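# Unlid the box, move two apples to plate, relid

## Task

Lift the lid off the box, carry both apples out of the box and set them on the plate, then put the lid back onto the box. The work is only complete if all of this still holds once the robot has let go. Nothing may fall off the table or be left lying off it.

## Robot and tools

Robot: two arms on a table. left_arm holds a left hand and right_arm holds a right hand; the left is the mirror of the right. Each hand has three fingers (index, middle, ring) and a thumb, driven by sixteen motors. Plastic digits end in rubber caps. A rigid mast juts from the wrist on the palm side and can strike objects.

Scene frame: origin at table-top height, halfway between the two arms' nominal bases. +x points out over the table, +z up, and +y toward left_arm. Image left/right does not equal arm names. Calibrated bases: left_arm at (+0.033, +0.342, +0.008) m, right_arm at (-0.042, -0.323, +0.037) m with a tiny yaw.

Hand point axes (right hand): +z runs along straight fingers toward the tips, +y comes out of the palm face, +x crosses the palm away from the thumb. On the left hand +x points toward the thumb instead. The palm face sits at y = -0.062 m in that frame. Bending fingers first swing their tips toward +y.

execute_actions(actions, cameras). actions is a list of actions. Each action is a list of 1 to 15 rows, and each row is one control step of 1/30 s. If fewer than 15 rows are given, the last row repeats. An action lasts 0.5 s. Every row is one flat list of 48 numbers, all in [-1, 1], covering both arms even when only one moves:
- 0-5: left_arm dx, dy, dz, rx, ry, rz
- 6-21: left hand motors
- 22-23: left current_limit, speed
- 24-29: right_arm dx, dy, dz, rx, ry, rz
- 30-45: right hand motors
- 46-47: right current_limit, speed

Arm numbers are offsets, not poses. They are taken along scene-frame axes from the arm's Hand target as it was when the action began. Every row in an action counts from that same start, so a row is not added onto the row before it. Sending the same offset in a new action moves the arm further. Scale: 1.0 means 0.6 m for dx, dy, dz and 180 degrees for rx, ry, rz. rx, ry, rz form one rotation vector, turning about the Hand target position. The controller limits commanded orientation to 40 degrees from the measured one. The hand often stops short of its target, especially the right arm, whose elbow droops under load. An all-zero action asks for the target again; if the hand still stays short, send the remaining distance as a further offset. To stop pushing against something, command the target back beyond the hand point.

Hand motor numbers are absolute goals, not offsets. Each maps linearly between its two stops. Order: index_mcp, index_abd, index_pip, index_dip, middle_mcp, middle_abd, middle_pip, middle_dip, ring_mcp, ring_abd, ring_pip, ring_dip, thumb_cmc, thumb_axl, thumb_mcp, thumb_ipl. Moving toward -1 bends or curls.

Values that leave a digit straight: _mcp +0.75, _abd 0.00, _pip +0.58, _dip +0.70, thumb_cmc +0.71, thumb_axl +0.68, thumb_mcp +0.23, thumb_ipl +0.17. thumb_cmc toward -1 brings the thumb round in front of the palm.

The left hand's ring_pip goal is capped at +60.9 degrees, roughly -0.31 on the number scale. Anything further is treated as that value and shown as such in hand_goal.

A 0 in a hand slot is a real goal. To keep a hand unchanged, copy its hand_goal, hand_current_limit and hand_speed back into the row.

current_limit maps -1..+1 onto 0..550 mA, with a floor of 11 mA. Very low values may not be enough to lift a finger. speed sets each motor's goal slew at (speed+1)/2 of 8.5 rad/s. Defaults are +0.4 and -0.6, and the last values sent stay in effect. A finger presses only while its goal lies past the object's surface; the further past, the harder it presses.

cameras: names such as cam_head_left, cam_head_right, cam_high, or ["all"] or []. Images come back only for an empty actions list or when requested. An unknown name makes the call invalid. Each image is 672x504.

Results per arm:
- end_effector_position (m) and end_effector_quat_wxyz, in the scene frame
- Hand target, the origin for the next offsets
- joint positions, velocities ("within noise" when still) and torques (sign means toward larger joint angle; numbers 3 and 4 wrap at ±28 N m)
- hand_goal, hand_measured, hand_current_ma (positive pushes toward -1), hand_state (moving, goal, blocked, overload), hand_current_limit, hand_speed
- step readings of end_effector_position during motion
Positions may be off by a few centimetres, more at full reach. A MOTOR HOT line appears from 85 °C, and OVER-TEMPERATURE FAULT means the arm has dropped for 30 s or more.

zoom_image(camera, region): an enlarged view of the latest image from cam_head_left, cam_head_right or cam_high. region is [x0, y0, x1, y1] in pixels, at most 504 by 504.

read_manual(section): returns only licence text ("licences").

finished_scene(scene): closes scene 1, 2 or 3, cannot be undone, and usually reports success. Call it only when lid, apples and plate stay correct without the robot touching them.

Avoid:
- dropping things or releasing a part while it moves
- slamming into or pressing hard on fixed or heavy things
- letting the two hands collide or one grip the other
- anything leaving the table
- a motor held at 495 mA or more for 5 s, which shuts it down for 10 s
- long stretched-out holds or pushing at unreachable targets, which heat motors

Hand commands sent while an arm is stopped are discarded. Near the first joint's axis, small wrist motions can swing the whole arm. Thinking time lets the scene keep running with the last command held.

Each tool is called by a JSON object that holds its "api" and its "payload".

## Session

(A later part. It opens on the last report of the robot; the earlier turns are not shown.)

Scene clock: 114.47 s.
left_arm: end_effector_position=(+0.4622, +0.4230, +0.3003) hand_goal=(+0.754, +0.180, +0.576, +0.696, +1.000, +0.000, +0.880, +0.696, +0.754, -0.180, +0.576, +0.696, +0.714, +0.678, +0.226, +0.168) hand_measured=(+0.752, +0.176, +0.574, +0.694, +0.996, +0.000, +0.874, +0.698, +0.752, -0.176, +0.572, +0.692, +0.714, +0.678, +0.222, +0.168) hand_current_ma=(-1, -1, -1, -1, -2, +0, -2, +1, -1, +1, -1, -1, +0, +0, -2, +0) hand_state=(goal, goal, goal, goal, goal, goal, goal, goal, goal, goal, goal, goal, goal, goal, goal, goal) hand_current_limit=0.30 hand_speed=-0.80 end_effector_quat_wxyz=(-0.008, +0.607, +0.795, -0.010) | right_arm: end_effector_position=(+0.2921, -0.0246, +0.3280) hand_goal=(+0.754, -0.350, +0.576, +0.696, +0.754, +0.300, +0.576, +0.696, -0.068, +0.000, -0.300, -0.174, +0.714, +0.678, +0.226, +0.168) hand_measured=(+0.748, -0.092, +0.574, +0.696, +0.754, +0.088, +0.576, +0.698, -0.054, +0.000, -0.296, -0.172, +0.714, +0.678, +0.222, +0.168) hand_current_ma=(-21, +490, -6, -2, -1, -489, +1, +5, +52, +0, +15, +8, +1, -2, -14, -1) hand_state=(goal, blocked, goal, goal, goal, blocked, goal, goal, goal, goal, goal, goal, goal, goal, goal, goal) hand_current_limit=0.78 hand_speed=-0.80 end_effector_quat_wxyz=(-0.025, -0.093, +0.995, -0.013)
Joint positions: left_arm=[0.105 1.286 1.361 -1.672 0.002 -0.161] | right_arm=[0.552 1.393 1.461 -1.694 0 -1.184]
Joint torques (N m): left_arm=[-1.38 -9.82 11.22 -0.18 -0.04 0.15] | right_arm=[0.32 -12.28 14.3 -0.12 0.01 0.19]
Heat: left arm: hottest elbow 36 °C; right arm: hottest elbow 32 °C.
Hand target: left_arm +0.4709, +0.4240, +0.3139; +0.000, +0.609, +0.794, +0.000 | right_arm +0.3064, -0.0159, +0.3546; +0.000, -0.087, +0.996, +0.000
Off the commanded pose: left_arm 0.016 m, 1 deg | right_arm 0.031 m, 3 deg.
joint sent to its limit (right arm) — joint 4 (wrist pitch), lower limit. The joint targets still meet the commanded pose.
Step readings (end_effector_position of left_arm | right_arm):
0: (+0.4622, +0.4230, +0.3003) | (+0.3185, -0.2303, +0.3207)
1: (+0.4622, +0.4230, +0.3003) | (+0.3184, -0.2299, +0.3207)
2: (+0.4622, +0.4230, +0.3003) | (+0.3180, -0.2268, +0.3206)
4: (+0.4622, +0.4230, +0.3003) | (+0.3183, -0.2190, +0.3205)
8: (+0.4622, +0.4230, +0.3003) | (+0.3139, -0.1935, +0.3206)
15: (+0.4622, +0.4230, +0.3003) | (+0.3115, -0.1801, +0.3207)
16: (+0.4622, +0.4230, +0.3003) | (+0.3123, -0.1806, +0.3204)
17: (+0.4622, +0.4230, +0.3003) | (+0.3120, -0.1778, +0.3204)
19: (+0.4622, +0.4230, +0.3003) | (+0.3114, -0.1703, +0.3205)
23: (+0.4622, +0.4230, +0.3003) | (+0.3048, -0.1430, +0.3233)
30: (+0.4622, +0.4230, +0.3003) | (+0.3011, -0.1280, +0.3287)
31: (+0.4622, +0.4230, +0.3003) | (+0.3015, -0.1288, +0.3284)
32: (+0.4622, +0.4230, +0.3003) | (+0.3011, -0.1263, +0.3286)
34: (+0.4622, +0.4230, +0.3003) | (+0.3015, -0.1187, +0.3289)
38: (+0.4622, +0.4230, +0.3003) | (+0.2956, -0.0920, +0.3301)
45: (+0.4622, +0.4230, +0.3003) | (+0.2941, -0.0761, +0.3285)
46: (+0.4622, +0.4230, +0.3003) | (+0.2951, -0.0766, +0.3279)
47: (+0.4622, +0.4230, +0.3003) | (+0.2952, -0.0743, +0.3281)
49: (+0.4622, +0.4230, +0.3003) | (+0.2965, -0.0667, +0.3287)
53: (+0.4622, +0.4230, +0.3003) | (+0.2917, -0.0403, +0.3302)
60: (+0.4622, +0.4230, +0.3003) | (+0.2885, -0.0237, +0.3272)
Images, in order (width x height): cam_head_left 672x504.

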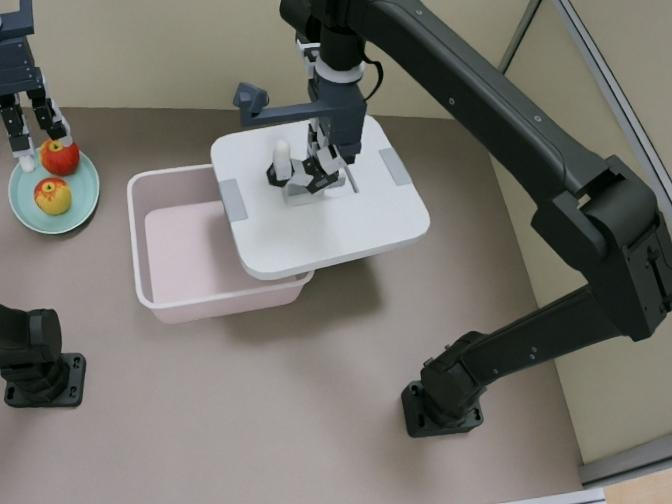

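{"api": "execute_actions", "payload": {"actions": [[[0,0,0,0,0,0,0.754,0.18,0.576,0.696,1,0,0.88,0.696,0.754,-0.18,0.576,0.696,0.714,0.678,0.226,0.168,0.3,-0.85,-0.01,0.09,0,0,0,0,0.754,-0.35,0.576,0.696,0.754,0.30,0.576,0.696,-0.068,0,-0.3,-0.174,0.714,0.678,0.226,0.168,0.78,-0.8]],[[0,0,0,0,0,0,0.754,0.18,0.576,0.696,1,0,0.88,0.696,0.754,-0.18,0.576,0.696,0.714,0.678,0.226,0.168,0.3,-0.8,-0.01,0.09,0,0,0,0,0.754,-0.35,0.576,0.696,0.754,0.30,0.576,0.696,-0.068,0,-0.3,-0.174,0.714,0.678,0.226,0.168,0.78,-0.8]],[[0,0,0,0,0,0,0.754,0.18,0.576,0.696,1,0,0.88,0.696,0.754,-0.18,0.576,0.696,0.714,0.678,0.226,0.168,0.3,-0.8,-0.005,0.09,0,0,0,0,0.754,-0.35,0.576,0.696,0.754,0.30,0.576,0.696,-0.068,0,-0.3,-0.174,0.714,0.678,0.226,0.168,0.78,-0.8]],[[0,0,0,0,0,0,0.754,0.18,0.576,0.696,1,0,0.88,0.696,0.754,-0.18,0.576,0.696,0.714,0.678,0.226,0.168,0.3,-0.8,0,0.04,0,0,0,0,0.754,-0.35,0.576,0.696,0.754,0.30,0.576,0.696,-0.068,0,-0.3,-0.174,0.714,0.678,0.226,0.168,0.78,-0.8]]], "cameras": ["cam_head_left"]}}

{"api": "zoom_image", "payload": {"camera": "cam_head_left", "region": [100, 100, 350, 340]}}

Scene clock: 117.33 s.
left_arm: end_effector_position=(+0.4622, +0.4230, +0.3003) hand_goal=(+0.754, +0.180, +0.576, +0.696, +1.000, +0.000, +0.880, +0.696, +0.754, -0.180, +0.576, +0.696, +0.714, +0.678, +0.226, +0.168) hand_measured=(+0.752, +0.176, +0.574, +0.694, +0.996, +0.000, +0.874, +0.698, +0.752, -0.176, +0.572, +0.692, +0.714, +0.678, +0.222, +0.168) hand_current_ma=(-1, -1, -1, -1, -2, +0, -2, +1, -1, +1, -1, -1, +0, +0, -2, +0) hand_state=(goal, goal, goal, goal, goal, goal, goal, goal, goal, goal, goal, goal, goal, goal, goal, goal) hand_current_limit=0.30 hand_speed=-0.80 end_effector_quat_wxyz=(-0.008, +0.607, +0.795, -0.010) | right_arm: end_effector_position=(+0.2854, +0.1530, +0.3273) hand_goal=(+0.754, -0.350, +0.576, +0.696, +0.754, +0.300, +0.576, +0.696, -0.068, +0.000, -0.300, -0.174, +0.714, +0.678, +0.226, +0.168) hand_measured=(+0.748, -0.092, +0.574, +0.696, +0.754, +0.088, +0.578, +0.698, -0.054, +0.000, -0.296, -0.172, +0.714, +0.678, +0.222, +0.168) hand_current_ma=(-22, +489, -5, -2, +0, -489, +3, +5, +52, +0, +15, +8, +2, -2, -14, -1) hand_state=(goal, blocked, goal, goal, goal, blocked, goal, goal, goal, goal, goal, goal, goal, goal, goal, goal) hand_current_limit=0.78 hand_speed=-0.80 end_effector_quat_wxyz=(-0.009, -0.091, +0.996, -0.008)
Joint positions: left_arm=[0.105 1.286 1.361 -1.672 0.002 -0.161] | right_arm=[0.861 1.676 1.779 -1.697 -0.002 -0.871]
Joint torques (N m): left_arm=[-1.38 -9.76 11.21 -0.2 -0.04 0.14] | right_arm=[1.38 -17.49 14.52 0.12 -0.03 0.21]
Heat: left arm: hottest elbow 36 °C; right arm: hottest elbow 33 °C.
Hand target: left_arm +0.4709, +0.4240, +0.3139; +0.000, +0.609, +0.794, +0.000 | right_arm +0.2914, +0.1701, +0.3546; +0.000, -0.087, +0.996, +0.000
Off the commanded pose: left_arm 0.016 m, 1 deg | right_arm 0.033 m, 1 deg.
joint sent to its limit (right arm) — joint 4 (wrist pitch), lower limit. The joint targets are off in position, not in orientation.
Step readings (end_effector_position of left_arm | right_arm):
0: (+0.4622, +0.4230, +0.3003) | (+0.2921, -0.0246, +0.3280)
1: (+0.4622, +0.4230, +0.3003) | (+0.2921, -0.0246, +0.3282)
2: (+0.4622, +0.4230, +0.3003) | (+0.2910, -0.0219, +0.3283)
4: (+0.4622, +0.4230, +0.3003) | (+0.2924, -0.0144, +0.3297)
8: (+0.4622, +0.4230, +0.3003) | (+0.2888, +0.0121, +0.3312)
15: (+0.4622, +0.4230, +0.3003) | (+0.2832, +0.0287, +0.3256)
16: (+0.4622, +0.4230, +0.3003) | (+0.2840, +0.0286, +0.3254)
17: (+0.4622, +0.4230, +0.3003) | (+0.2843, +0.0300, +0.3256)
19: (+0.4622, +0.4230, +0.3003) | (+0.2876, +0.0381, +0.3282)
23: (+0.4622, +0.4230, +0.3003) | (+0.2865, +0.0646, +0.3325)
30: (+0.4622, +0.4230, +0.3003) | (+0.2781, +0.0816, +0.3260)
31: (+0.4622, +0.4230, +0.3003) | (+0.2786, +0.0817, +0.3256)
32: (+0.4622, +0.4230, +0.3003) | (+0.2793, +0.0836, +0.3259)
34: (+0.4622, +0.4230, +0.3003) | (+0.2838, +0.0922, +0.3287)
38: (+0.4622, +0.4230, +0.3003) | (+0.2868, +0.1174, +0.3329)
45: (+0.4622, +0.4230, +0.3003) | (+0.2775, +0.1337, +0.3245)
46: (+0.4622, +0.4230, +0.3003) | (+0.2776, +0.1339, +0.3243)
47: (+0.4622, +0.4230, +0.3003) | (+0.2783, +0.1348, +0.3242)
49: (+0.4622, +0.4230, +0.3003) | (+0.2802, +0.1392, +0.3263)
53: (+0.4622, +0.4230, +0.3003) | (+0.2860, +0.1487, +0.3303)
60: (+0.4622, +0.4230, +0.3003) | (+0.2854, +0.1528, +0.3279)
Images, in order (width x height): cam_head_left 672x504.

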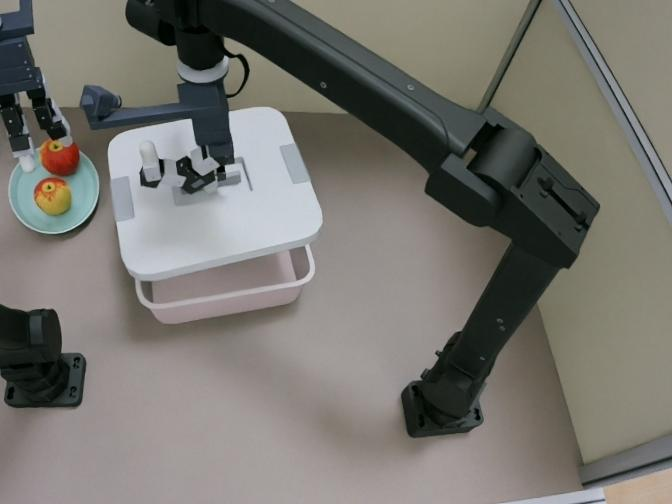

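Scaled by 2.016 from the camera's 672x504 image, which has a finer 960x720 frame.

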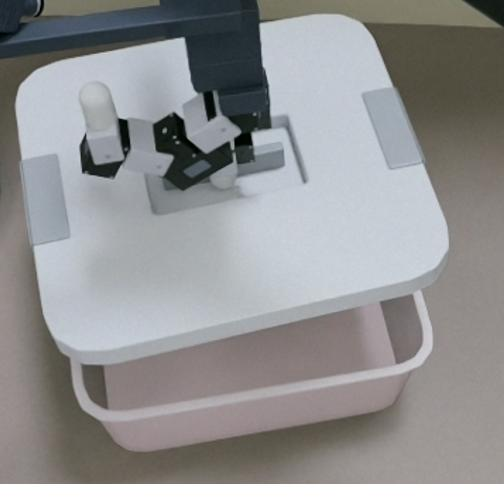

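{"api": "execute_actions", "payload": {"actions": [[[0,0,0,0,0,0,0.754,0.18,0.576,0.696,1,0,0.88,0.696,0.754,-0.18,0.576,0.696,0.714,0.678,0.226,0.168,0.3,-0.85,-0.01,0,-0.05,0,0,0,0.754,-0.35,0.576,0.696,0.754,0.30,0.576,0.696,-0.068,0,-0.3,-0.174,0.714,0.678,0.226,0.168,0.78,-0.8]],[[0,0,0,0,0,0,0.754,0.18,0.576,0.696,1,0,0.88,0.696,0.754,-0.18,0.576,0.696,0.714,0.678,0.226,0.168,0.3,-0.8,-0.01,0,-0.04,0,0,0,0.754,-0.35,0.576,0.696,0.754,0.30,0.576,0.696,-0.068,0,-0.3,-0.174,0.714,0.678,0.226,0.168,0.78,-0.8]]], "cameras": ["cam_head_left"]}}

{"api": "zoom_image", "payload": {"camera": "cam_head_left", "region": [100, 100, 350, 340]}}

Scene clock: 119.30 s.
left_arm: end_effector_position=(+0.4622, +0.4230, +0.3003) hand_goal=(+0.754, +0.180, +0.576, +0.696, +1.000, +0.000, +0.880, +0.696, +0.754, -0.180, +0.576, +0.696, +0.714, +0.678, +0.226, +0.168) hand_measured=(+0.752, +0.176, +0.574, +0.694, +0.996, +0.000, +0.874, +0.698, +0.752, -0.176, +0.572, +0.692, +0.714, +0.678, +0.222, +0.168) hand_current_ma=(-1, -1, -1, -1, -2, +0, -2, +1, -1, +1, -1, -1, +0, +0, -2, +0) hand_state=(goal, goal, goal, goal, goal, goal, goal, goal, goal, goal, goal, goal, goal, goal, goal, goal) hand_current_limit=0.30 hand_speed=-0.80 end_effector_quat_wxyz=(-0.008, +0.607, +0.795, -0.010) | right_arm: end_effector_position=(+0.2815, +0.1636, +0.2976) hand_goal=(+0.754, -0.350, +0.576, +0.696, +0.754, +0.300, +0.576, +0.696, -0.068, +0.000, -0.300, -0.174, +0.714, +0.678, +0.226, +0.168) hand_measured=(+0.748, -0.092, +0.574, +0.696, +0.754, +0.088, +0.578, +0.698, -0.054, +0.000, -0.296, -0.172, +0.714, +0.678, +0.222, +0.168) hand_current_ma=(-21, +489, -5, -2, +0, -489, +3, +5, +52, +0, +15, +8, +2, -2, -14, -1) hand_state=(goal, blocked, goal, goal, goal, blocked, goal, goal, goal, goal, goal, goal, goal, goal, goal, goal) hand_current_limit=0.78 hand_speed=-0.80 end_effector_quat_wxyz=(-0.007, -0.091, +0.996, -0.008)
Joint positions: left_arm=[0.105 1.286 1.361 -1.672 0.002 -0.161] | right_arm=[0.88 1.685 1.713 -1.62 0 -0.853]
Joint torques (N m): left_arm=[-1.38 -9.82 11.19 -0.2 -0.04 0.14] | right_arm=[1.38 -18.9 8.92 0.79 0.08 0.21]
Heat: left arm: hottest elbow 37 °C; right arm: hottest elbow 33 °C.
Hand target: left_arm +0.4709, +0.4240, +0.3139; +0.000, +0.609, +0.794, +0.000 | right_arm +0.2795, +0.1700, +0.3005; +0.000, -0.087, +0.996, +0.000
Off the commanded pose: left_arm 0.016 m, 1 deg | right_arm 0.007 m, 1 deg.
Step readings (end_effector_position of left_arm | right_arm):
0: (+0.4622, +0.4230, +0.3003) | (+0.2854, +0.1530, +0.3273)
1: (+0.4622, +0.4230, +0.3003) | (+0.2855, +0.1530, +0.3273)
2: (+0.4622, +0.4230, +0.3003) | (+0.2853, +0.1531, +0.3273)
4: (+0.4622, +0.4230, +0.3003) | (+0.2851, +0.1536, +0.3269)
8: (+0.4622, +0.4230, +0.3003) | (+0.2845, +0.1568, +0.3254)
15: (+0.4622, +0.4230, +0.3003) | (+0.2835, +0.1599, +0.3225)
16: (+0.4622, +0.4230, +0.3003) | (+0.2834, +0.1600, +0.3223)
17: (+0.4622, +0.4230, +0.3003) | (+0.2841, +0.1607, +0.3213)
19: (+0.4622, +0.4230, +0.3003) | (+0.2856, +0.1623, +0.3174)
23: (+0.4622, +0.4230, +0.3003) | (+0.2831, +0.1624, +0.3022)
30: (+0.4622, +0.4230, +0.3003) | (+0.2812, +0.1633, +0.2975)
Images, in order (width x height): cam_head_left 672x504.

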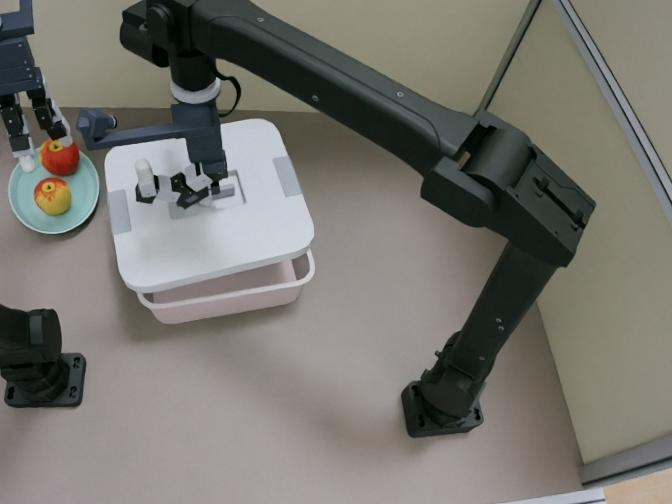

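Scaled by 2.016 from the camera's 672x504 image, which has a finer 960x720 frame.

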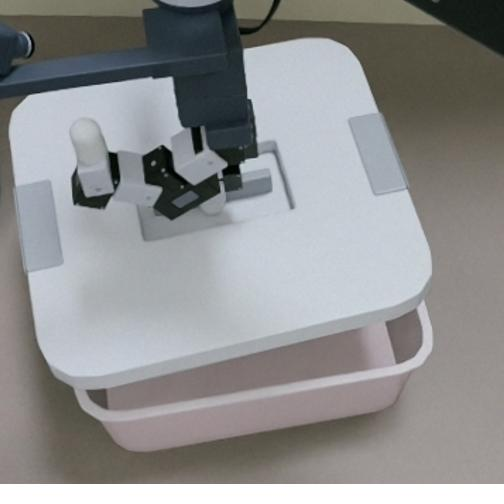

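{"api": "zoom_image", "payload": {"camera": "cam_head_left", "region": [95, 110, 215, 330]}}

{"api": "zoom_image", "payload": {"camera": "cam_head_left", "region": [205, 110, 325, 330]}}

Scaled by 2.291 from the camera's 672x504 image, which has a finer 960x720 frame.

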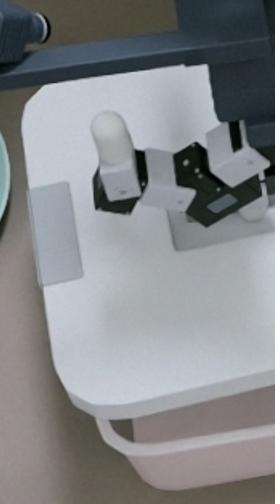

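Scaled by 2.291 from the camera's 672x504 image, which has a finer 960x720 frame.

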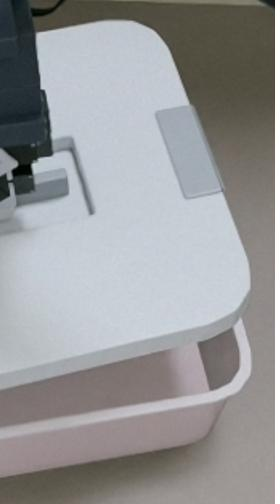

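{"api": "execute_actions", "payload": {"actions": [[[0,0,0,0,0,0,0.754,0.18,0.576,0.696,1,0,0.88,0.696,0.754,-0.18,0.576,0.696,0.714,0.678,0.226,0.168,0.3,-0.85,-0.014,0,-0.045,0,0,0,0.754,-0.35,0.576,0.696,0.754,0.30,0.576,0.696,-0.068,0,-0.3,-0.174,0.714,0.678,0.226,0.168,0.78,-0.8]]], "cameras": ["cam_head_left","cam_head_right","cam_high"]}}

{"api": "zoom_image", "payload": {"camera": "cam_head_left", "region": [95, 220, 215, 340]}}

{"api": "zoom_image", "payload": {"camera": "cam_head_left", "region": [205, 200, 325, 320]}}

Scene clock: 123.33 s.
left_arm: end_effector_position=(+0.4622, +0.4230, +0.3003) hand_goal=(+0.754, +0.180, +0.576, +0.696, +1.000, +0.000, +0.880, +0.696, +0.754, -0.180, +0.576, +0.696, +0.714, +0.678, +0.226, +0.168) hand_measured=(+0.752, +0.176, +0.574, +0.694, +0.996, +0.000, +0.874, +0.698, +0.752, -0.176, +0.572, +0.692, +0.714, +0.678, +0.222, +0.168) hand_current_ma=(-1, -1, -1, -1, -2, +0, -2, +1, -1, +1, -1, -1, +0, +0, -2, +0) hand_state=(goal, goal, goal, goal, goal, goal, goal, goal, goal, goal, goal, goal, goal, goal, goal, goal) hand_current_limit=0.30 hand_speed=-0.85 end_effector_quat_wxyz=(-0.008, +0.607, +0.795, -0.010) | right_arm: end_effector_position=(+0.2729, +0.1646, +0.2663) hand_goal=(+0.754, -0.350, +0.576, +0.696, +0.754, +0.300, +0.576, +0.696, -0.068, +0.000, -0.300, -0.174, +0.714, +0.678, +0.226, +0.168) hand_measured=(+0.748, -0.092, +0.574, +0.696, +0.754, +0.088, +0.578, +0.698, -0.054, +0.000, -0.296, -0.172, +0.714, +0.678, +0.222, +0.168) hand_current_ma=(-21, +490, -5, -2, +0, -489, +3, +5, +52, +0, +15, +8, +2, -2, -14, -1) hand_state=(goal, blocked, goal, goal, goal, blocked, goal, goal, goal, goal, goal, goal, goal, goal, goal, goal) hand_current_limit=0.78 hand_speed=-0.80 end_effector_quat_wxyz=(-0.010, -0.092, +0.996, -0.011)
Joint positions: left_arm=[0.105 1.286 1.361 -1.672 0.002 -0.161] | right_arm=[0.895 1.679 1.625 -1.545 0 -0.839]
Joint torques (N m): left_arm=[-1.44 -9.82 11.21 -0.18 -0.04 0.14] | right_arm=[1.32 -19.37 8.92 0.77 0.07 0.2]
Heat: left arm: hottest elbow 37 °C; right arm: hottest elbow 33 °C.
Hand target: left_arm +0.4709, +0.4240, +0.3139; +0.000, +0.609, +0.794, +0.000 | right_arm +0.2709, +0.1701, +0.2736; +0.000, -0.087, +0.996, +0.000
Off the commanded pose: left_arm 0.016 m, 1 deg | right_arm 0.009 m, 2 deg.
Step readings (end_effector_position of left_arm | right_arm):
0: (+0.4622, +0.4230, +0.3003) | (+0.2815, +0.1636, +0.2976)
1: (+0.4622, +0.4230, +0.3003) | (+0.2814, +0.1638, +0.2974)
2: (+0.4622, +0.4230, +0.3003) | (+0.2816, +0.1639, +0.2957)
4: (+0.4622, +0.4230, +0.3003) | (+0.2812, +0.1645, +0.2895)
8: (+0.4622, +0.4230, +0.3003) | (+0.2755, +0.1624, +0.2713)
15: (+0.4622, +0.4230, +0.3003) | (+0.2725, +0.1643, +0.2662)

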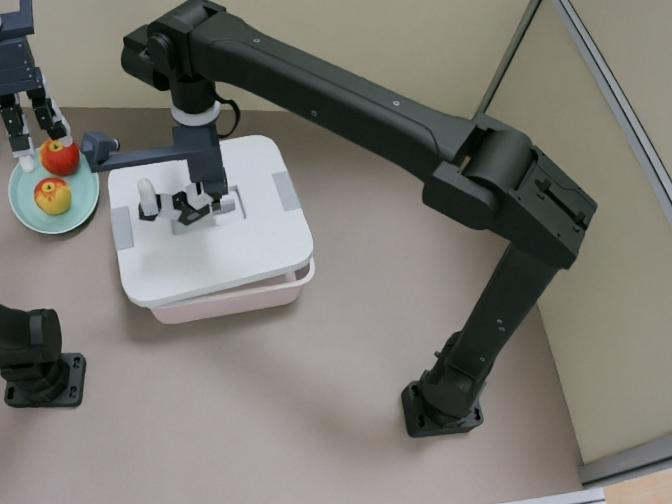

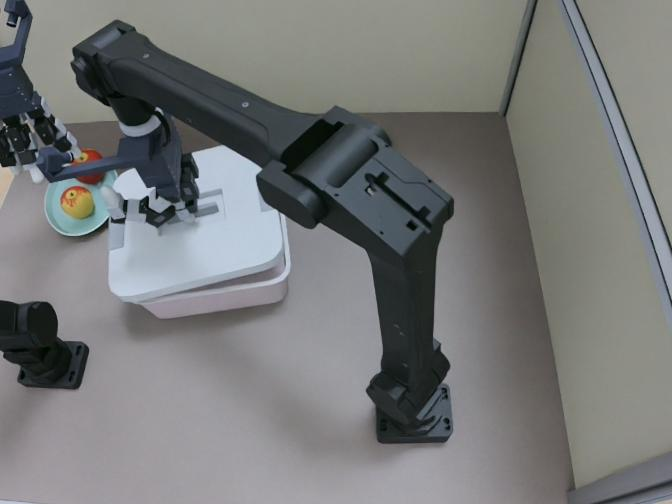

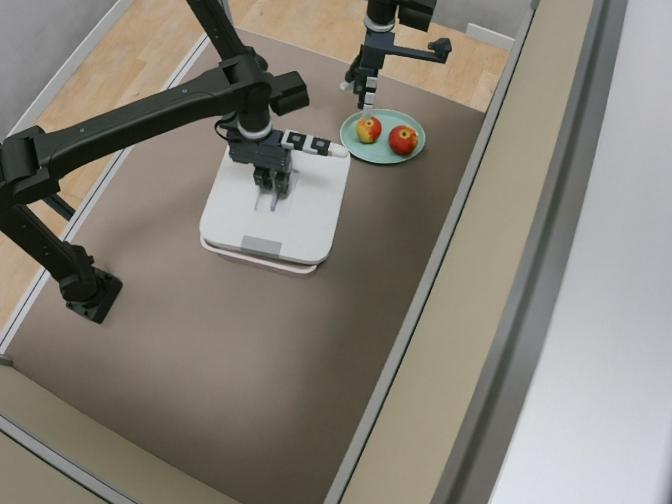

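Scaled by 4.200 from the camera's 672x504 image, which has a finer 960x720 frame.

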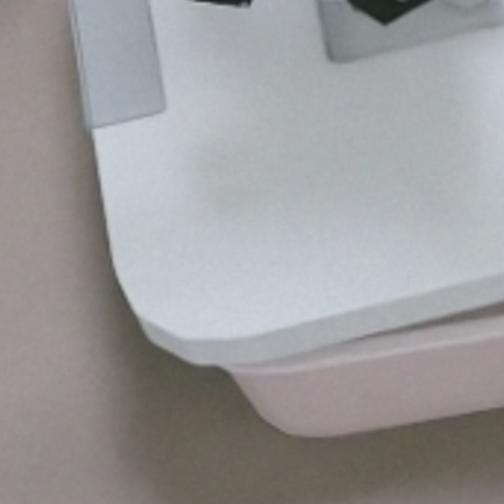

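Scaled by 4.200 from the camera's 672x504 image, which has a finer 960x720 frame.

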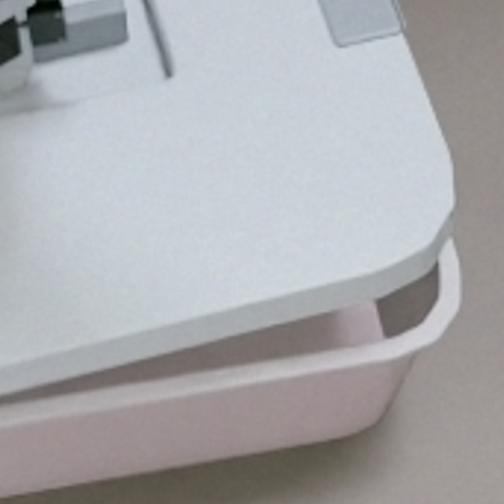

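{"api": "execute_actions", "payload": {"actions": [[[0,0,0,0,0,0,0.754,0.18,0.576,0.696,1,0,0.88,0.696,0.754,-0.18,0.576,0.696,0.714,0.678,0.226,0.168,0.3,-0.85,0,0,-0.025,0,0,0,0.754,-0.35,0.576,0.696,0.754,0.30,0.576,0.696,-0.068,0,-0.3,-0.174,0.714,0.678,0.226,0.168,0.78,-0.8]]], "cameras": ["cam_head_left"]}}

{"api": "zoom_image", "payload": {"camera": "cam_head_left", "region": [95, 220, 215, 340]}}

{"api": "zoom_image", "payload": {"camera": "cam_head_left", "region": [205, 200, 325, 320]}}

Scene clock: 125.00 s.
left_arm: end_effector_position=(+0.4622, +0.4230, +0.3003) hand_goal=(+0.754, +0.180, +0.576, +0.696, +1.000, +0.000, +0.880, +0.696, +0.754, -0.180, +0.576, +0.696, +0.714, +0.678, +0.226, +0.168) hand_measured=(+0.752, +0.176, +0.574, +0.694, +0.996, +0.000, +0.874, +0.698, +0.752, -0.176, +0.572, +0.692, +0.714, +0.678, +0.222, +0.168) hand_current_ma=(-1, -1, -1, -1, -2, +0, -2, +1, -1, +1, -1, -1, +0, +0, -2, +0) hand_state=(goal, goal, goal, goal, goal, goal, goal, goal, goal, goal, goal, goal, goal, goal, goal, goal) hand_current_limit=0.30 hand_speed=-0.85 end_effector_quat_wxyz=(-0.008, +0.607, +0.795, -0.010) | right_arm: end_effector_position=(+0.2730, +0.1648, +0.2539) hand_goal=(+0.754, -0.350, +0.576, +0.696, +0.754, +0.300, +0.576, +0.696, -0.068, +0.000, -0.300, -0.174, +0.714, +0.678, +0.226, +0.168) hand_measured=(+0.748, -0.092, +0.574, +0.696, +0.754, +0.088, +0.578, +0.698, -0.054, +0.000, -0.296, -0.172, +0.714, +0.678, +0.222, +0.168) hand_current_ma=(-21, +490, -5, -2, +0, -489, +3, +5, +52, +0, +15, +8, +2, -2, -14, -1) hand_state=(goal, blocked, goal, goal, goal, blocked, goal, goal, goal, goal, goal, goal, goal, goal, goal, goal) hand_current_limit=0.78 hand_speed=-0.80 end_effector_quat_wxyz=(-0.008, -0.092, +0.996, -0.009)
Joint positions: left_arm=[0.105 1.286 1.361 -1.672 0.002 -0.161] | right_arm=[0.895 1.679 1.591 -1.507 0 -0.839]
Joint torques (N m): left_arm=[-1.38 -9.82 11.19 -0.2 -0.04 0.14] | right_arm=[1.26 -19.08 8.7 0.81 0.07 0.2]
Heat: left arm: hottest elbow 37 °C; right arm: hottest elbow 33 °C.
Hand target: left_arm +0.4709, +0.4240, +0.3139; +0.000, +0.609, +0.794, +0.000 | right_arm +0.2709, +0.1701, +0.2586; +0.000, -0.087, +0.996, +0.000
Off the commanded pose: left_arm 0.016 m, 1 deg | right_arm 0.007 m, 1 deg.
Step readings (end_effector_position of left_arm | right_arm):
0: (+0.4622, +0.4230, +0.3003) | (+0.2729, +0.1646, +0.2663)
1: (+0.4622, +0.4230, +0.3003) | (+0.2729, +0.1646, +0.2663)
2: (+0.4622, +0.4230, +0.3003) | (+0.2730, +0.1648, +0.2657)
4: (+0.4622, +0.4230, +0.3003) | (+0.2737, +0.1656, +0.2633)
8: (+0.4622, +0.4230, +0.3003) | (+0.2730, +0.1647, +0.2557)
15: (+0.4622, +0.4230, +0.3003) | (+0.2728, +0.1645, +0.2538)
Images, in order (width x height): cam_head_left 672x504.

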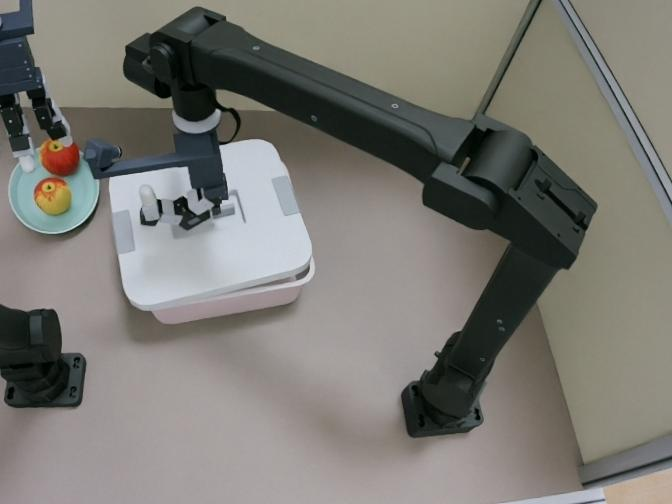

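Scaled by 4.200 from the camera's 672x504 image, which has a finer 960x720 frame.

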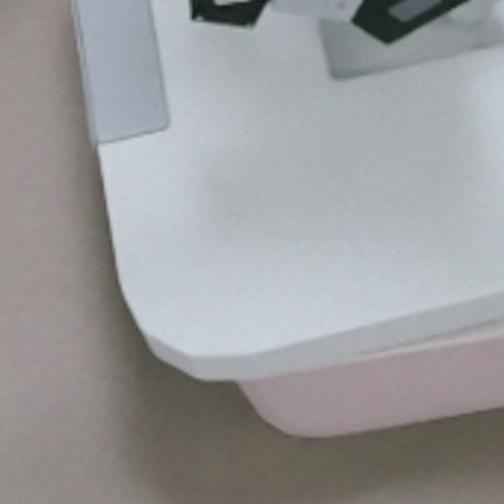

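Scaled by 4.200 from the camera's 672x504 image, which has a finer 960x720 frame.

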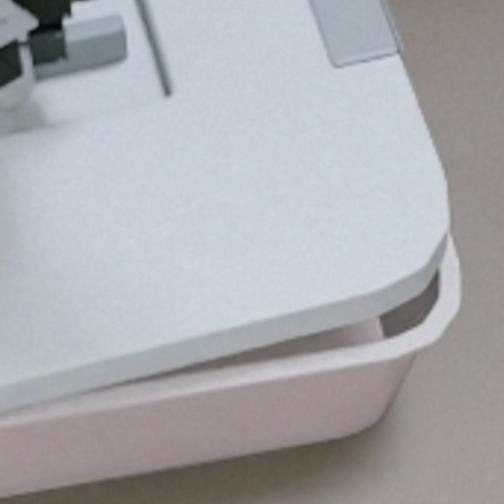

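{"api": "execute_actions", "payload": {"actions": [[[0,0,0,0,0,0,0.754,0.18,0.576,0.696,1,0,0.88,0.696,0.754,-0.18,0.576,0.696,0.714,0.678,0.226,0.168,0.3,-0.85,0,-0.008,-0.022,0,0,0,0.754,-0.35,0.576,0.696,0.754,0.30,0.576,0.696,-0.068,0,-0.3,-0.174,0.714,0.678,0.226,0.168,0.78,-0.8]]], "cameras": ["cam_head_left"]}}

{"api": "zoom_image", "payload": {"camera": "cam_head_left", "region": [95, 220, 215, 340]}}

{"api": "zoom_image", "payload": {"camera": "cam_head_left", "region": [205, 200, 325, 320]}}

Scene clock: 126.07 s.
left_arm: end_effector_position=(+0.4622, +0.4230, +0.3003) hand_goal=(+0.754, +0.180, +0.576, +0.696, +1.000, +0.000, +0.880, +0.696, +0.754, -0.180, +0.576, +0.696, +0.714, +0.678, +0.226, +0.168) hand_measured=(+0.752, +0.176, +0.574, +0.694, +0.996, +0.000, +0.874, +0.698, +0.752, -0.176, +0.572, +0.692, +0.714, +0.678, +0.222, +0.168) hand_current_ma=(-1, -1, -1, -1, -2, +0, -2, +1, -1, +1, -1, -1, +0, +0, -2, +0) hand_state=(goal, goal, goal, goal, goal, goal, goal, goal, goal, goal, goal, goal, goal, goal, goal, goal) hand_current_limit=0.30 hand_speed=-0.85 end_effector_quat_wxyz=(-0.008, +0.607, +0.795, -0.010) | right_arm: end_effector_position=(+0.2706, +0.1629, +0.2428) hand_goal=(+0.754, -0.350, +0.576, +0.696, +0.754, +0.300, +0.576, +0.696, -0.068, +0.000, -0.300, -0.174, +0.714, +0.678, +0.226, +0.168) hand_measured=(+0.748, -0.092, +0.574, +0.696, +0.754, +0.088, +0.578, +0.698, -0.054, +0.000, -0.296, -0.172, +0.714, +0.678, +0.222, +0.168) hand_current_ma=(-22, +490, -5, -2, +3, -489, +3, +5, +52, +0, +15, +8, +2, -2, -15, -1) hand_state=(goal, blocked, goal, goal, goal, blocked, goal, goal, goal, goal, goal, goal, goal, goal, goal, goal) hand_current_limit=0.78 hand_speed=-0.80 end_effector_quat_wxyz=(-0.010, -0.092, +0.996, -0.007)
Joint positions: left_arm=[0.105 1.286 1.361 -1.672 0.002 -0.161] | right_arm=[0.895 1.675 1.556 -1.476 -0.005 -0.839]
Joint torques (N m): left_arm=[-1.38 -9.82 11.19 -0.18 -0.04 0.14] | right_arm=[0.79 -19.08 8.12 0.99 0.08 0.14]
Heat: left arm: hottest elbow 37 °C; right arm: hottest elbow 33 °C.
Hand target: left_arm +0.4709, +0.4240, +0.3139; +0.000, +0.609, +0.794, +0.000 | right_arm +0.2709, +0.1653, +0.2453; +0.000, -0.087, +0.996, +0.000
Off the commanded pose: left_arm 0.016 m, 1 deg | right_arm 0.003 m, 2 deg.
Step readings (end_effector_position of left_arm | right_arm):
0: (+0.4622, +0.4230, +0.3003) | (+0.2730, +0.1648, +0.2539)
1: (+0.4622, +0.4230, +0.3003) | (+0.2730, +0.1647, +0.2537)
2: (+0.4622, +0.4230, +0.3003) | (+0.2731, +0.1649, +0.2526)
4: (+0.4622, +0.4230, +0.3003) | (+0.2732, +0.1650, +0.2497)
8: (+0.4622, +0.4230, +0.3003) | (+0.2709, +0.1629, +0.2429)
15: (+0.4622, +0.4230, +0.3003) | (+0.2707, +0.1630, +0.2430)
Images, in order (width x height): cam_head_left 672x504.

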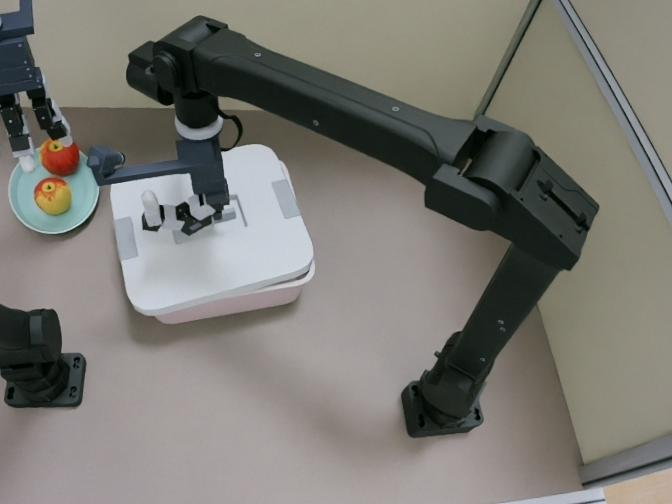

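Scaled by 4.200 from the camera's 672x504 image, which has a finer 960x720 frame.

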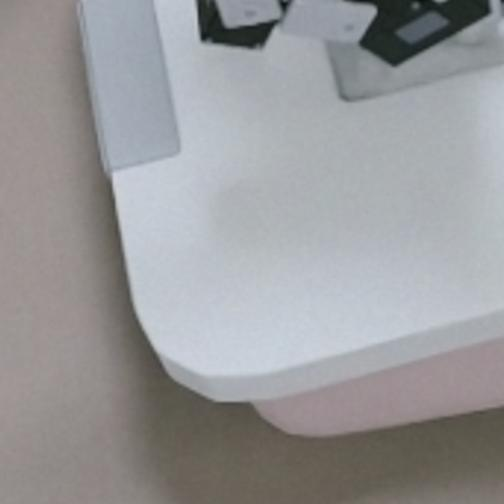

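Scaled by 4.200 from the camera's 672x504 image, which has a finer 960x720 frame.

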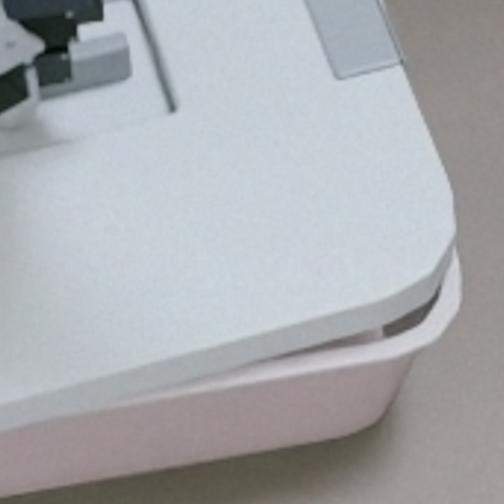

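{"api": "execute_actions", "payload": {"actions": [], "cameras": ["all"]}}

{"api": "zoom_image", "payload": {"camera": "cam_high", "region": [180, 120, 380, 290]}}

{"api": "zoom_image", "payload": {"camera": "cam_head_right", "region": [90, 130, 310, 330]}}

Scene clock: 126.77 s.
left_arm: end_effector_position=(+0.4622, +0.4230, +0.3003) hand_goal=(+0.754, +0.180, +0.576, +0.696, +1.000, +0.000, +0.880, +0.696, +0.754, -0.180, +0.576, +0.696, +0.714, +0.678, +0.226, +0.168) hand_measured=(+0.752, +0.176, +0.574, +0.694, +0.996, +0.000, +0.874, +0.698, +0.752, -0.176, +0.572, +0.692, +0.714, +0.678, +0.222, +0.168) hand_current_ma=(-1, -1, -1, -1, -2, +0, -2, +1, -1, +1, -1, -1, +0, +0, -2, +0) hand_state=(goal, goal, goal, goal, goal, goal, goal, goal, goal, goal, goal, goal, goal, goal, goal, goal) hand_current_limit=0.30 hand_speed=-0.85 end_effector_quat_wxyz=(-0.008, +0.607, +0.795, -0.010) | right_arm: end_effector_position=(+0.2706, +0.1629, +0.2428) hand_goal=(+0.754, -0.350, +0.576, +0.696, +0.754, +0.300, +0.576, +0.696, -0.068, +0.000, -0.300, -0.174, +0.714, +0.678, +0.226, +0.168) hand_measured=(+0.748, -0.092, +0.574, +0.696, +0.754, +0.088, +0.578, +0.698, -0.054, +0.000, -0.296, -0.172, +0.714, +0.678, +0.222, +0.168) hand_current_ma=(-22, +489, -5, -2, +3, -489, +3, +5, +52, +0, +15, +8, +2, -2, -15, -1) hand_state=(goal, blocked, goal, goal, goal, blocked, goal, goal, goal, goal, goal, goal, goal, goal, goal, goal) hand_current_limit=0.78 hand_speed=-0.80 end_effector_quat_wxyz=(-0.010, -0.092, +0.996, -0.007)
Joint positions: left_arm=[0.105 1.286 1.361 -1.672 0.002 -0.161] | right_arm=[0.895 1.675 1.556 -1.476 -0.005 -0.839]
Joint velocities: within noise
Joint torques (N m): left_arm=[-1.38 -9.82 11.21 -0.18 -0.04 0.15] | right_arm=[0.73 -19.08 8.14 1.01 0.08 0.14]
Heat: left arm: hottest elbow 37 °C; right arm: hottest elbow 33 °C.
Hand target: left_arm +0.4709, +0.4240, +0.3139; +0.000, +0.609, +0.794, +0.000 | right_arm +0.2709, +0.1653, +0.2453; +0.000, -0.087, +0.996, +0.000
Off the commanded pose: left_arm 0.016 m, 1 deg | right_arm 0.003 m, 2 deg.

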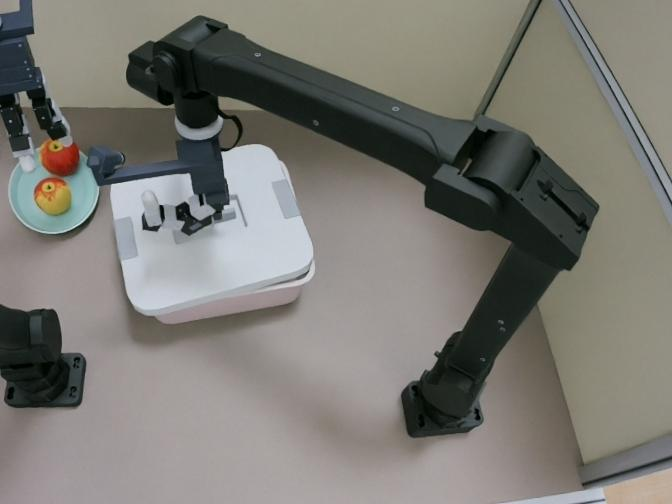

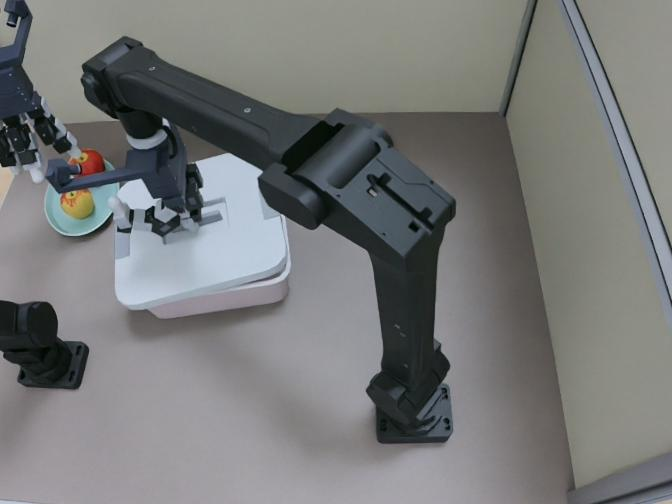

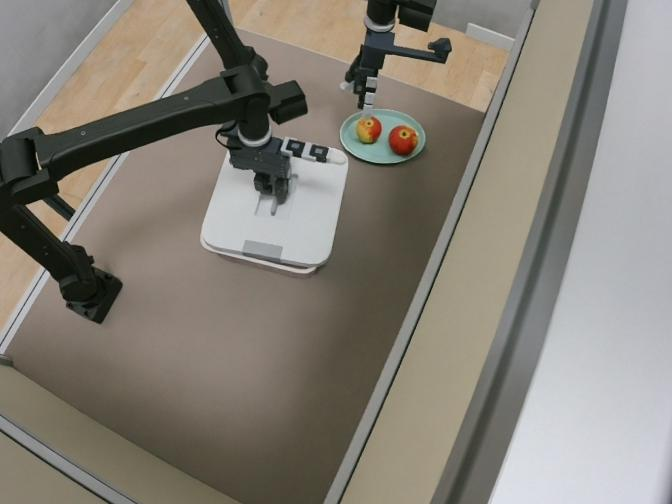

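Scaled by 2.520 from the camera's 672x504 image, which has a finer 960x720 frame.

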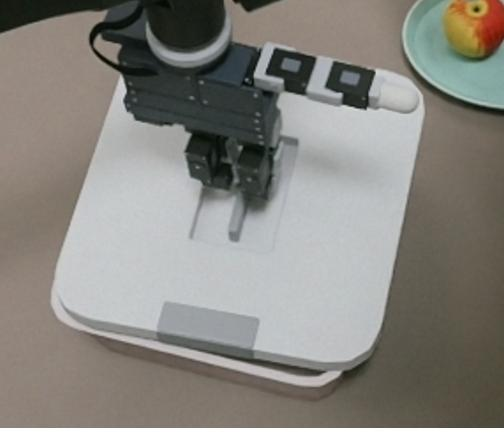

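Scaled by 2.291 from the camera's 672x504 image, which has a finer 960x720 frame.

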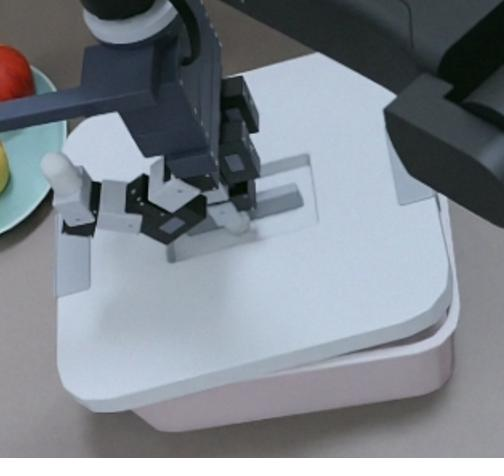

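{"api": "execute_actions", "payload": {"actions": [[[0,0,0,0,0,0,0.754,0.18,0.576,0.696,1,0,0.88,0.696,0.754,-0.18,0.576,0.696,0.714,0.678,0.226,0.168,0.3,-0.85,0.004,-0.025,-0.006,0,0,-0.012,0.754,-0.35,0.576,0.696,0.754,0.30,0.576,0.696,-0.068,0,-0.3,-0.174,0.714,0.678,0.226,0.168,0.78,-0.8]]], "cameras": ["cam_head_left","cam_high"]}}

{"api": "zoom_image", "payload": {"camera": "cam_head_left", "region": [95, 220, 215, 340]}}

{"api": "zoom_image", "payload": {"camera": "cam_head_left", "region": [205, 200, 325, 320]}}

{"api": "zoom_image", "payload": {"camera": "cam_high", "region": [180, 120, 380, 290]}}

Scene clock: 128.17 s.
left_arm: end_effector_position=(+0.4622, +0.4230, +0.3003) hand_goal=(+0.754, +0.180, +0.576, +0.696, +1.000, +0.000, +0.880, +0.696, +0.754, -0.180, +0.576, +0.696, +0.714, +0.678, +0.226, +0.168) hand_measured=(+0.752, +0.176, +0.574, +0.694, +0.996, +0.000, +0.874, +0.698, +0.752, -0.176, +0.572, +0.692, +0.714, +0.678, +0.222, +0.168) hand_current_ma=(-1, -1, -1, -1, -2, +0, -2, +1, -1, +1, -1, -1, +0, +0, -2, +0) hand_state=(goal, goal, goal, goal, goal, goal, goal, goal, goal, goal, goal, goal, goal, goal, goal, goal) hand_current_limit=0.30 hand_speed=-0.85 end_effector_quat_wxyz=(-0.008, +0.607, +0.795, -0.010) | right_arm: end_effector_position=(+0.2670, +0.1555, +0.2429) hand_goal=(+0.754, -0.350, +0.576, +0.696, +0.754, +0.300, +0.576, +0.696, -0.068, +0.000, -0.300, -0.174, +0.714, +0.678, +0.226, +0.168) hand_measured=(+0.746, -0.092, +0.574, +0.696, +0.752, +0.088, +0.576, +0.698, -0.054, +0.000, -0.296, -0.172, +0.714, +0.678, +0.222, +0.168) hand_current_ma=(-31, +490, -9, -2, -3, -489, +2, +5, +52, +0, +15, +8, +2, -2, -15, -1) hand_state=(goal, blocked, goal, goal, goal, blocked, goal, goal, goal, goal, goal, goal, goal, goal, goal, goal) hand_current_limit=0.78 hand_speed=-0.80 end_effector_quat_wxyz=(-0.005, -0.084, +0.996, -0.002)
Joint positions: left_arm=[0.105 1.286 1.361 -1.672 0.002 -0.161] | right_arm=[0.894 1.642 1.512 -1.45 -0.005 -0.825]
Joint torques (N m): left_arm=[-1.38 -9.76 11.19 -0.18 -0.03 0.14] | right_arm=[-0.44 -18.32 7.82 0.7 0.08 0.22]
Heat: left arm: hottest elbow 37 °C; right arm: hottest elbow 33 °C.
Hand target: left_arm +0.4709, +0.4240, +0.3139; +0.000, +0.609, +0.794, +0.000 | right_arm +0.2735, +0.1502, +0.2419; +0.000, -0.068, +0.998, +0.000
Off the commanded pose: left_arm 0.016 m, 1 deg | right_arm 0.008 m, 2 deg.
Step readings (end_effector_position of left_arm | right_arm):
0: (+0.4622, +0.4230, +0.3003) | (+0.2706, +0.1629, +0.2428)
1: (+0.4622, +0.4230, +0.3003) | (+0.2705, +0.1628, +0.2429)
2: (+0.4622, +0.4230, +0.3003) | (+0.2703, +0.1625, +0.2426)
4: (+0.4622, +0.4230, +0.3003) | (+0.2691, +0.1610, +0.2433)
8: (+0.4622, +0.4230, +0.3003) | (+0.2665, +0.1567, +0.2429)
15: (+0.4622, +0.4230, +0.3003) | (+0.2667, +0.1557, +0.2429)
Images, in order (width x height): cam_head_left 672x504, cam_high 672x504.

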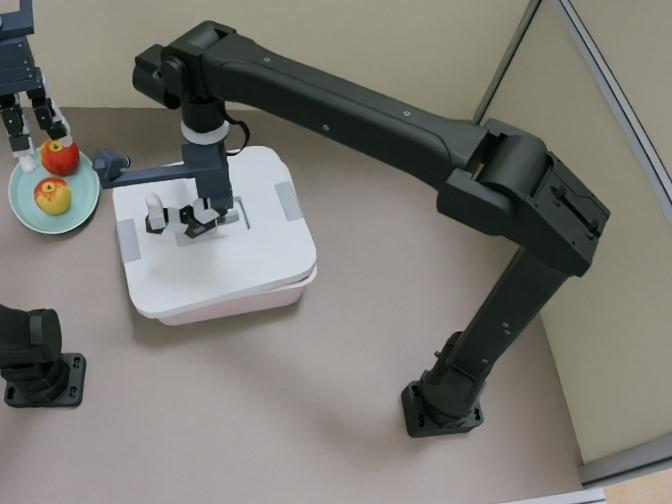

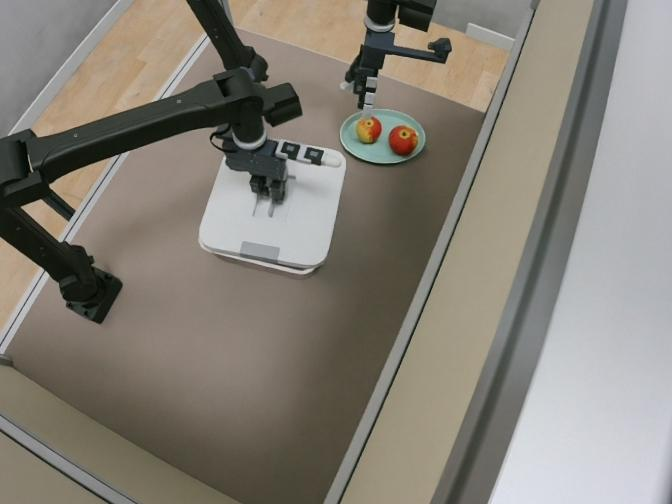

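Scaled by 4.200 from the camera's 672x504 image, which has a finer 960x720 frame.

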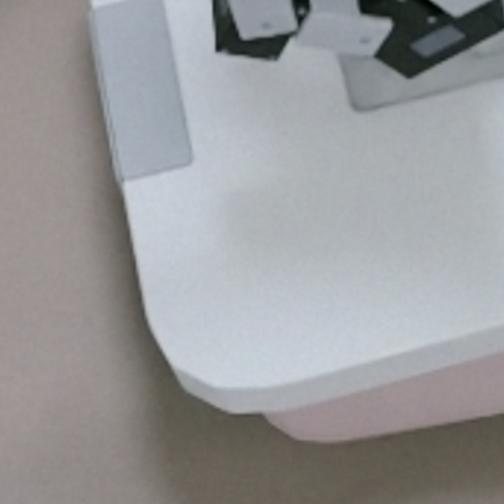

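Scaled by 4.200 from the camera's 672x504 image, which has a finer 960x720 frame.

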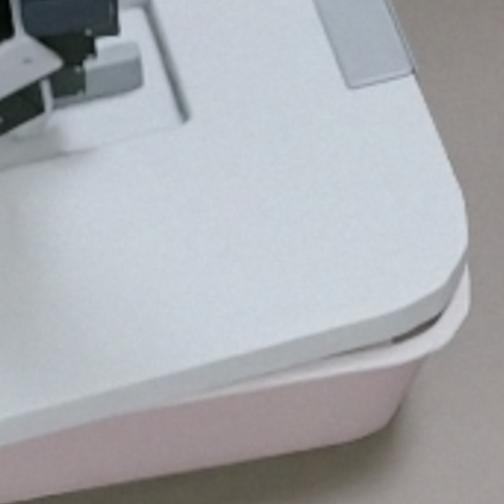

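Scaled by 2.520 from the camera's 672x504 image, which has a finer 960x720 frame.

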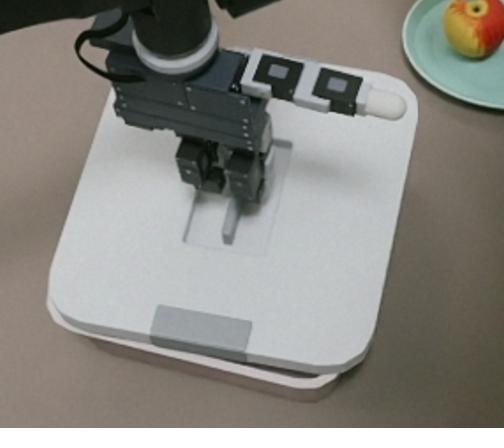

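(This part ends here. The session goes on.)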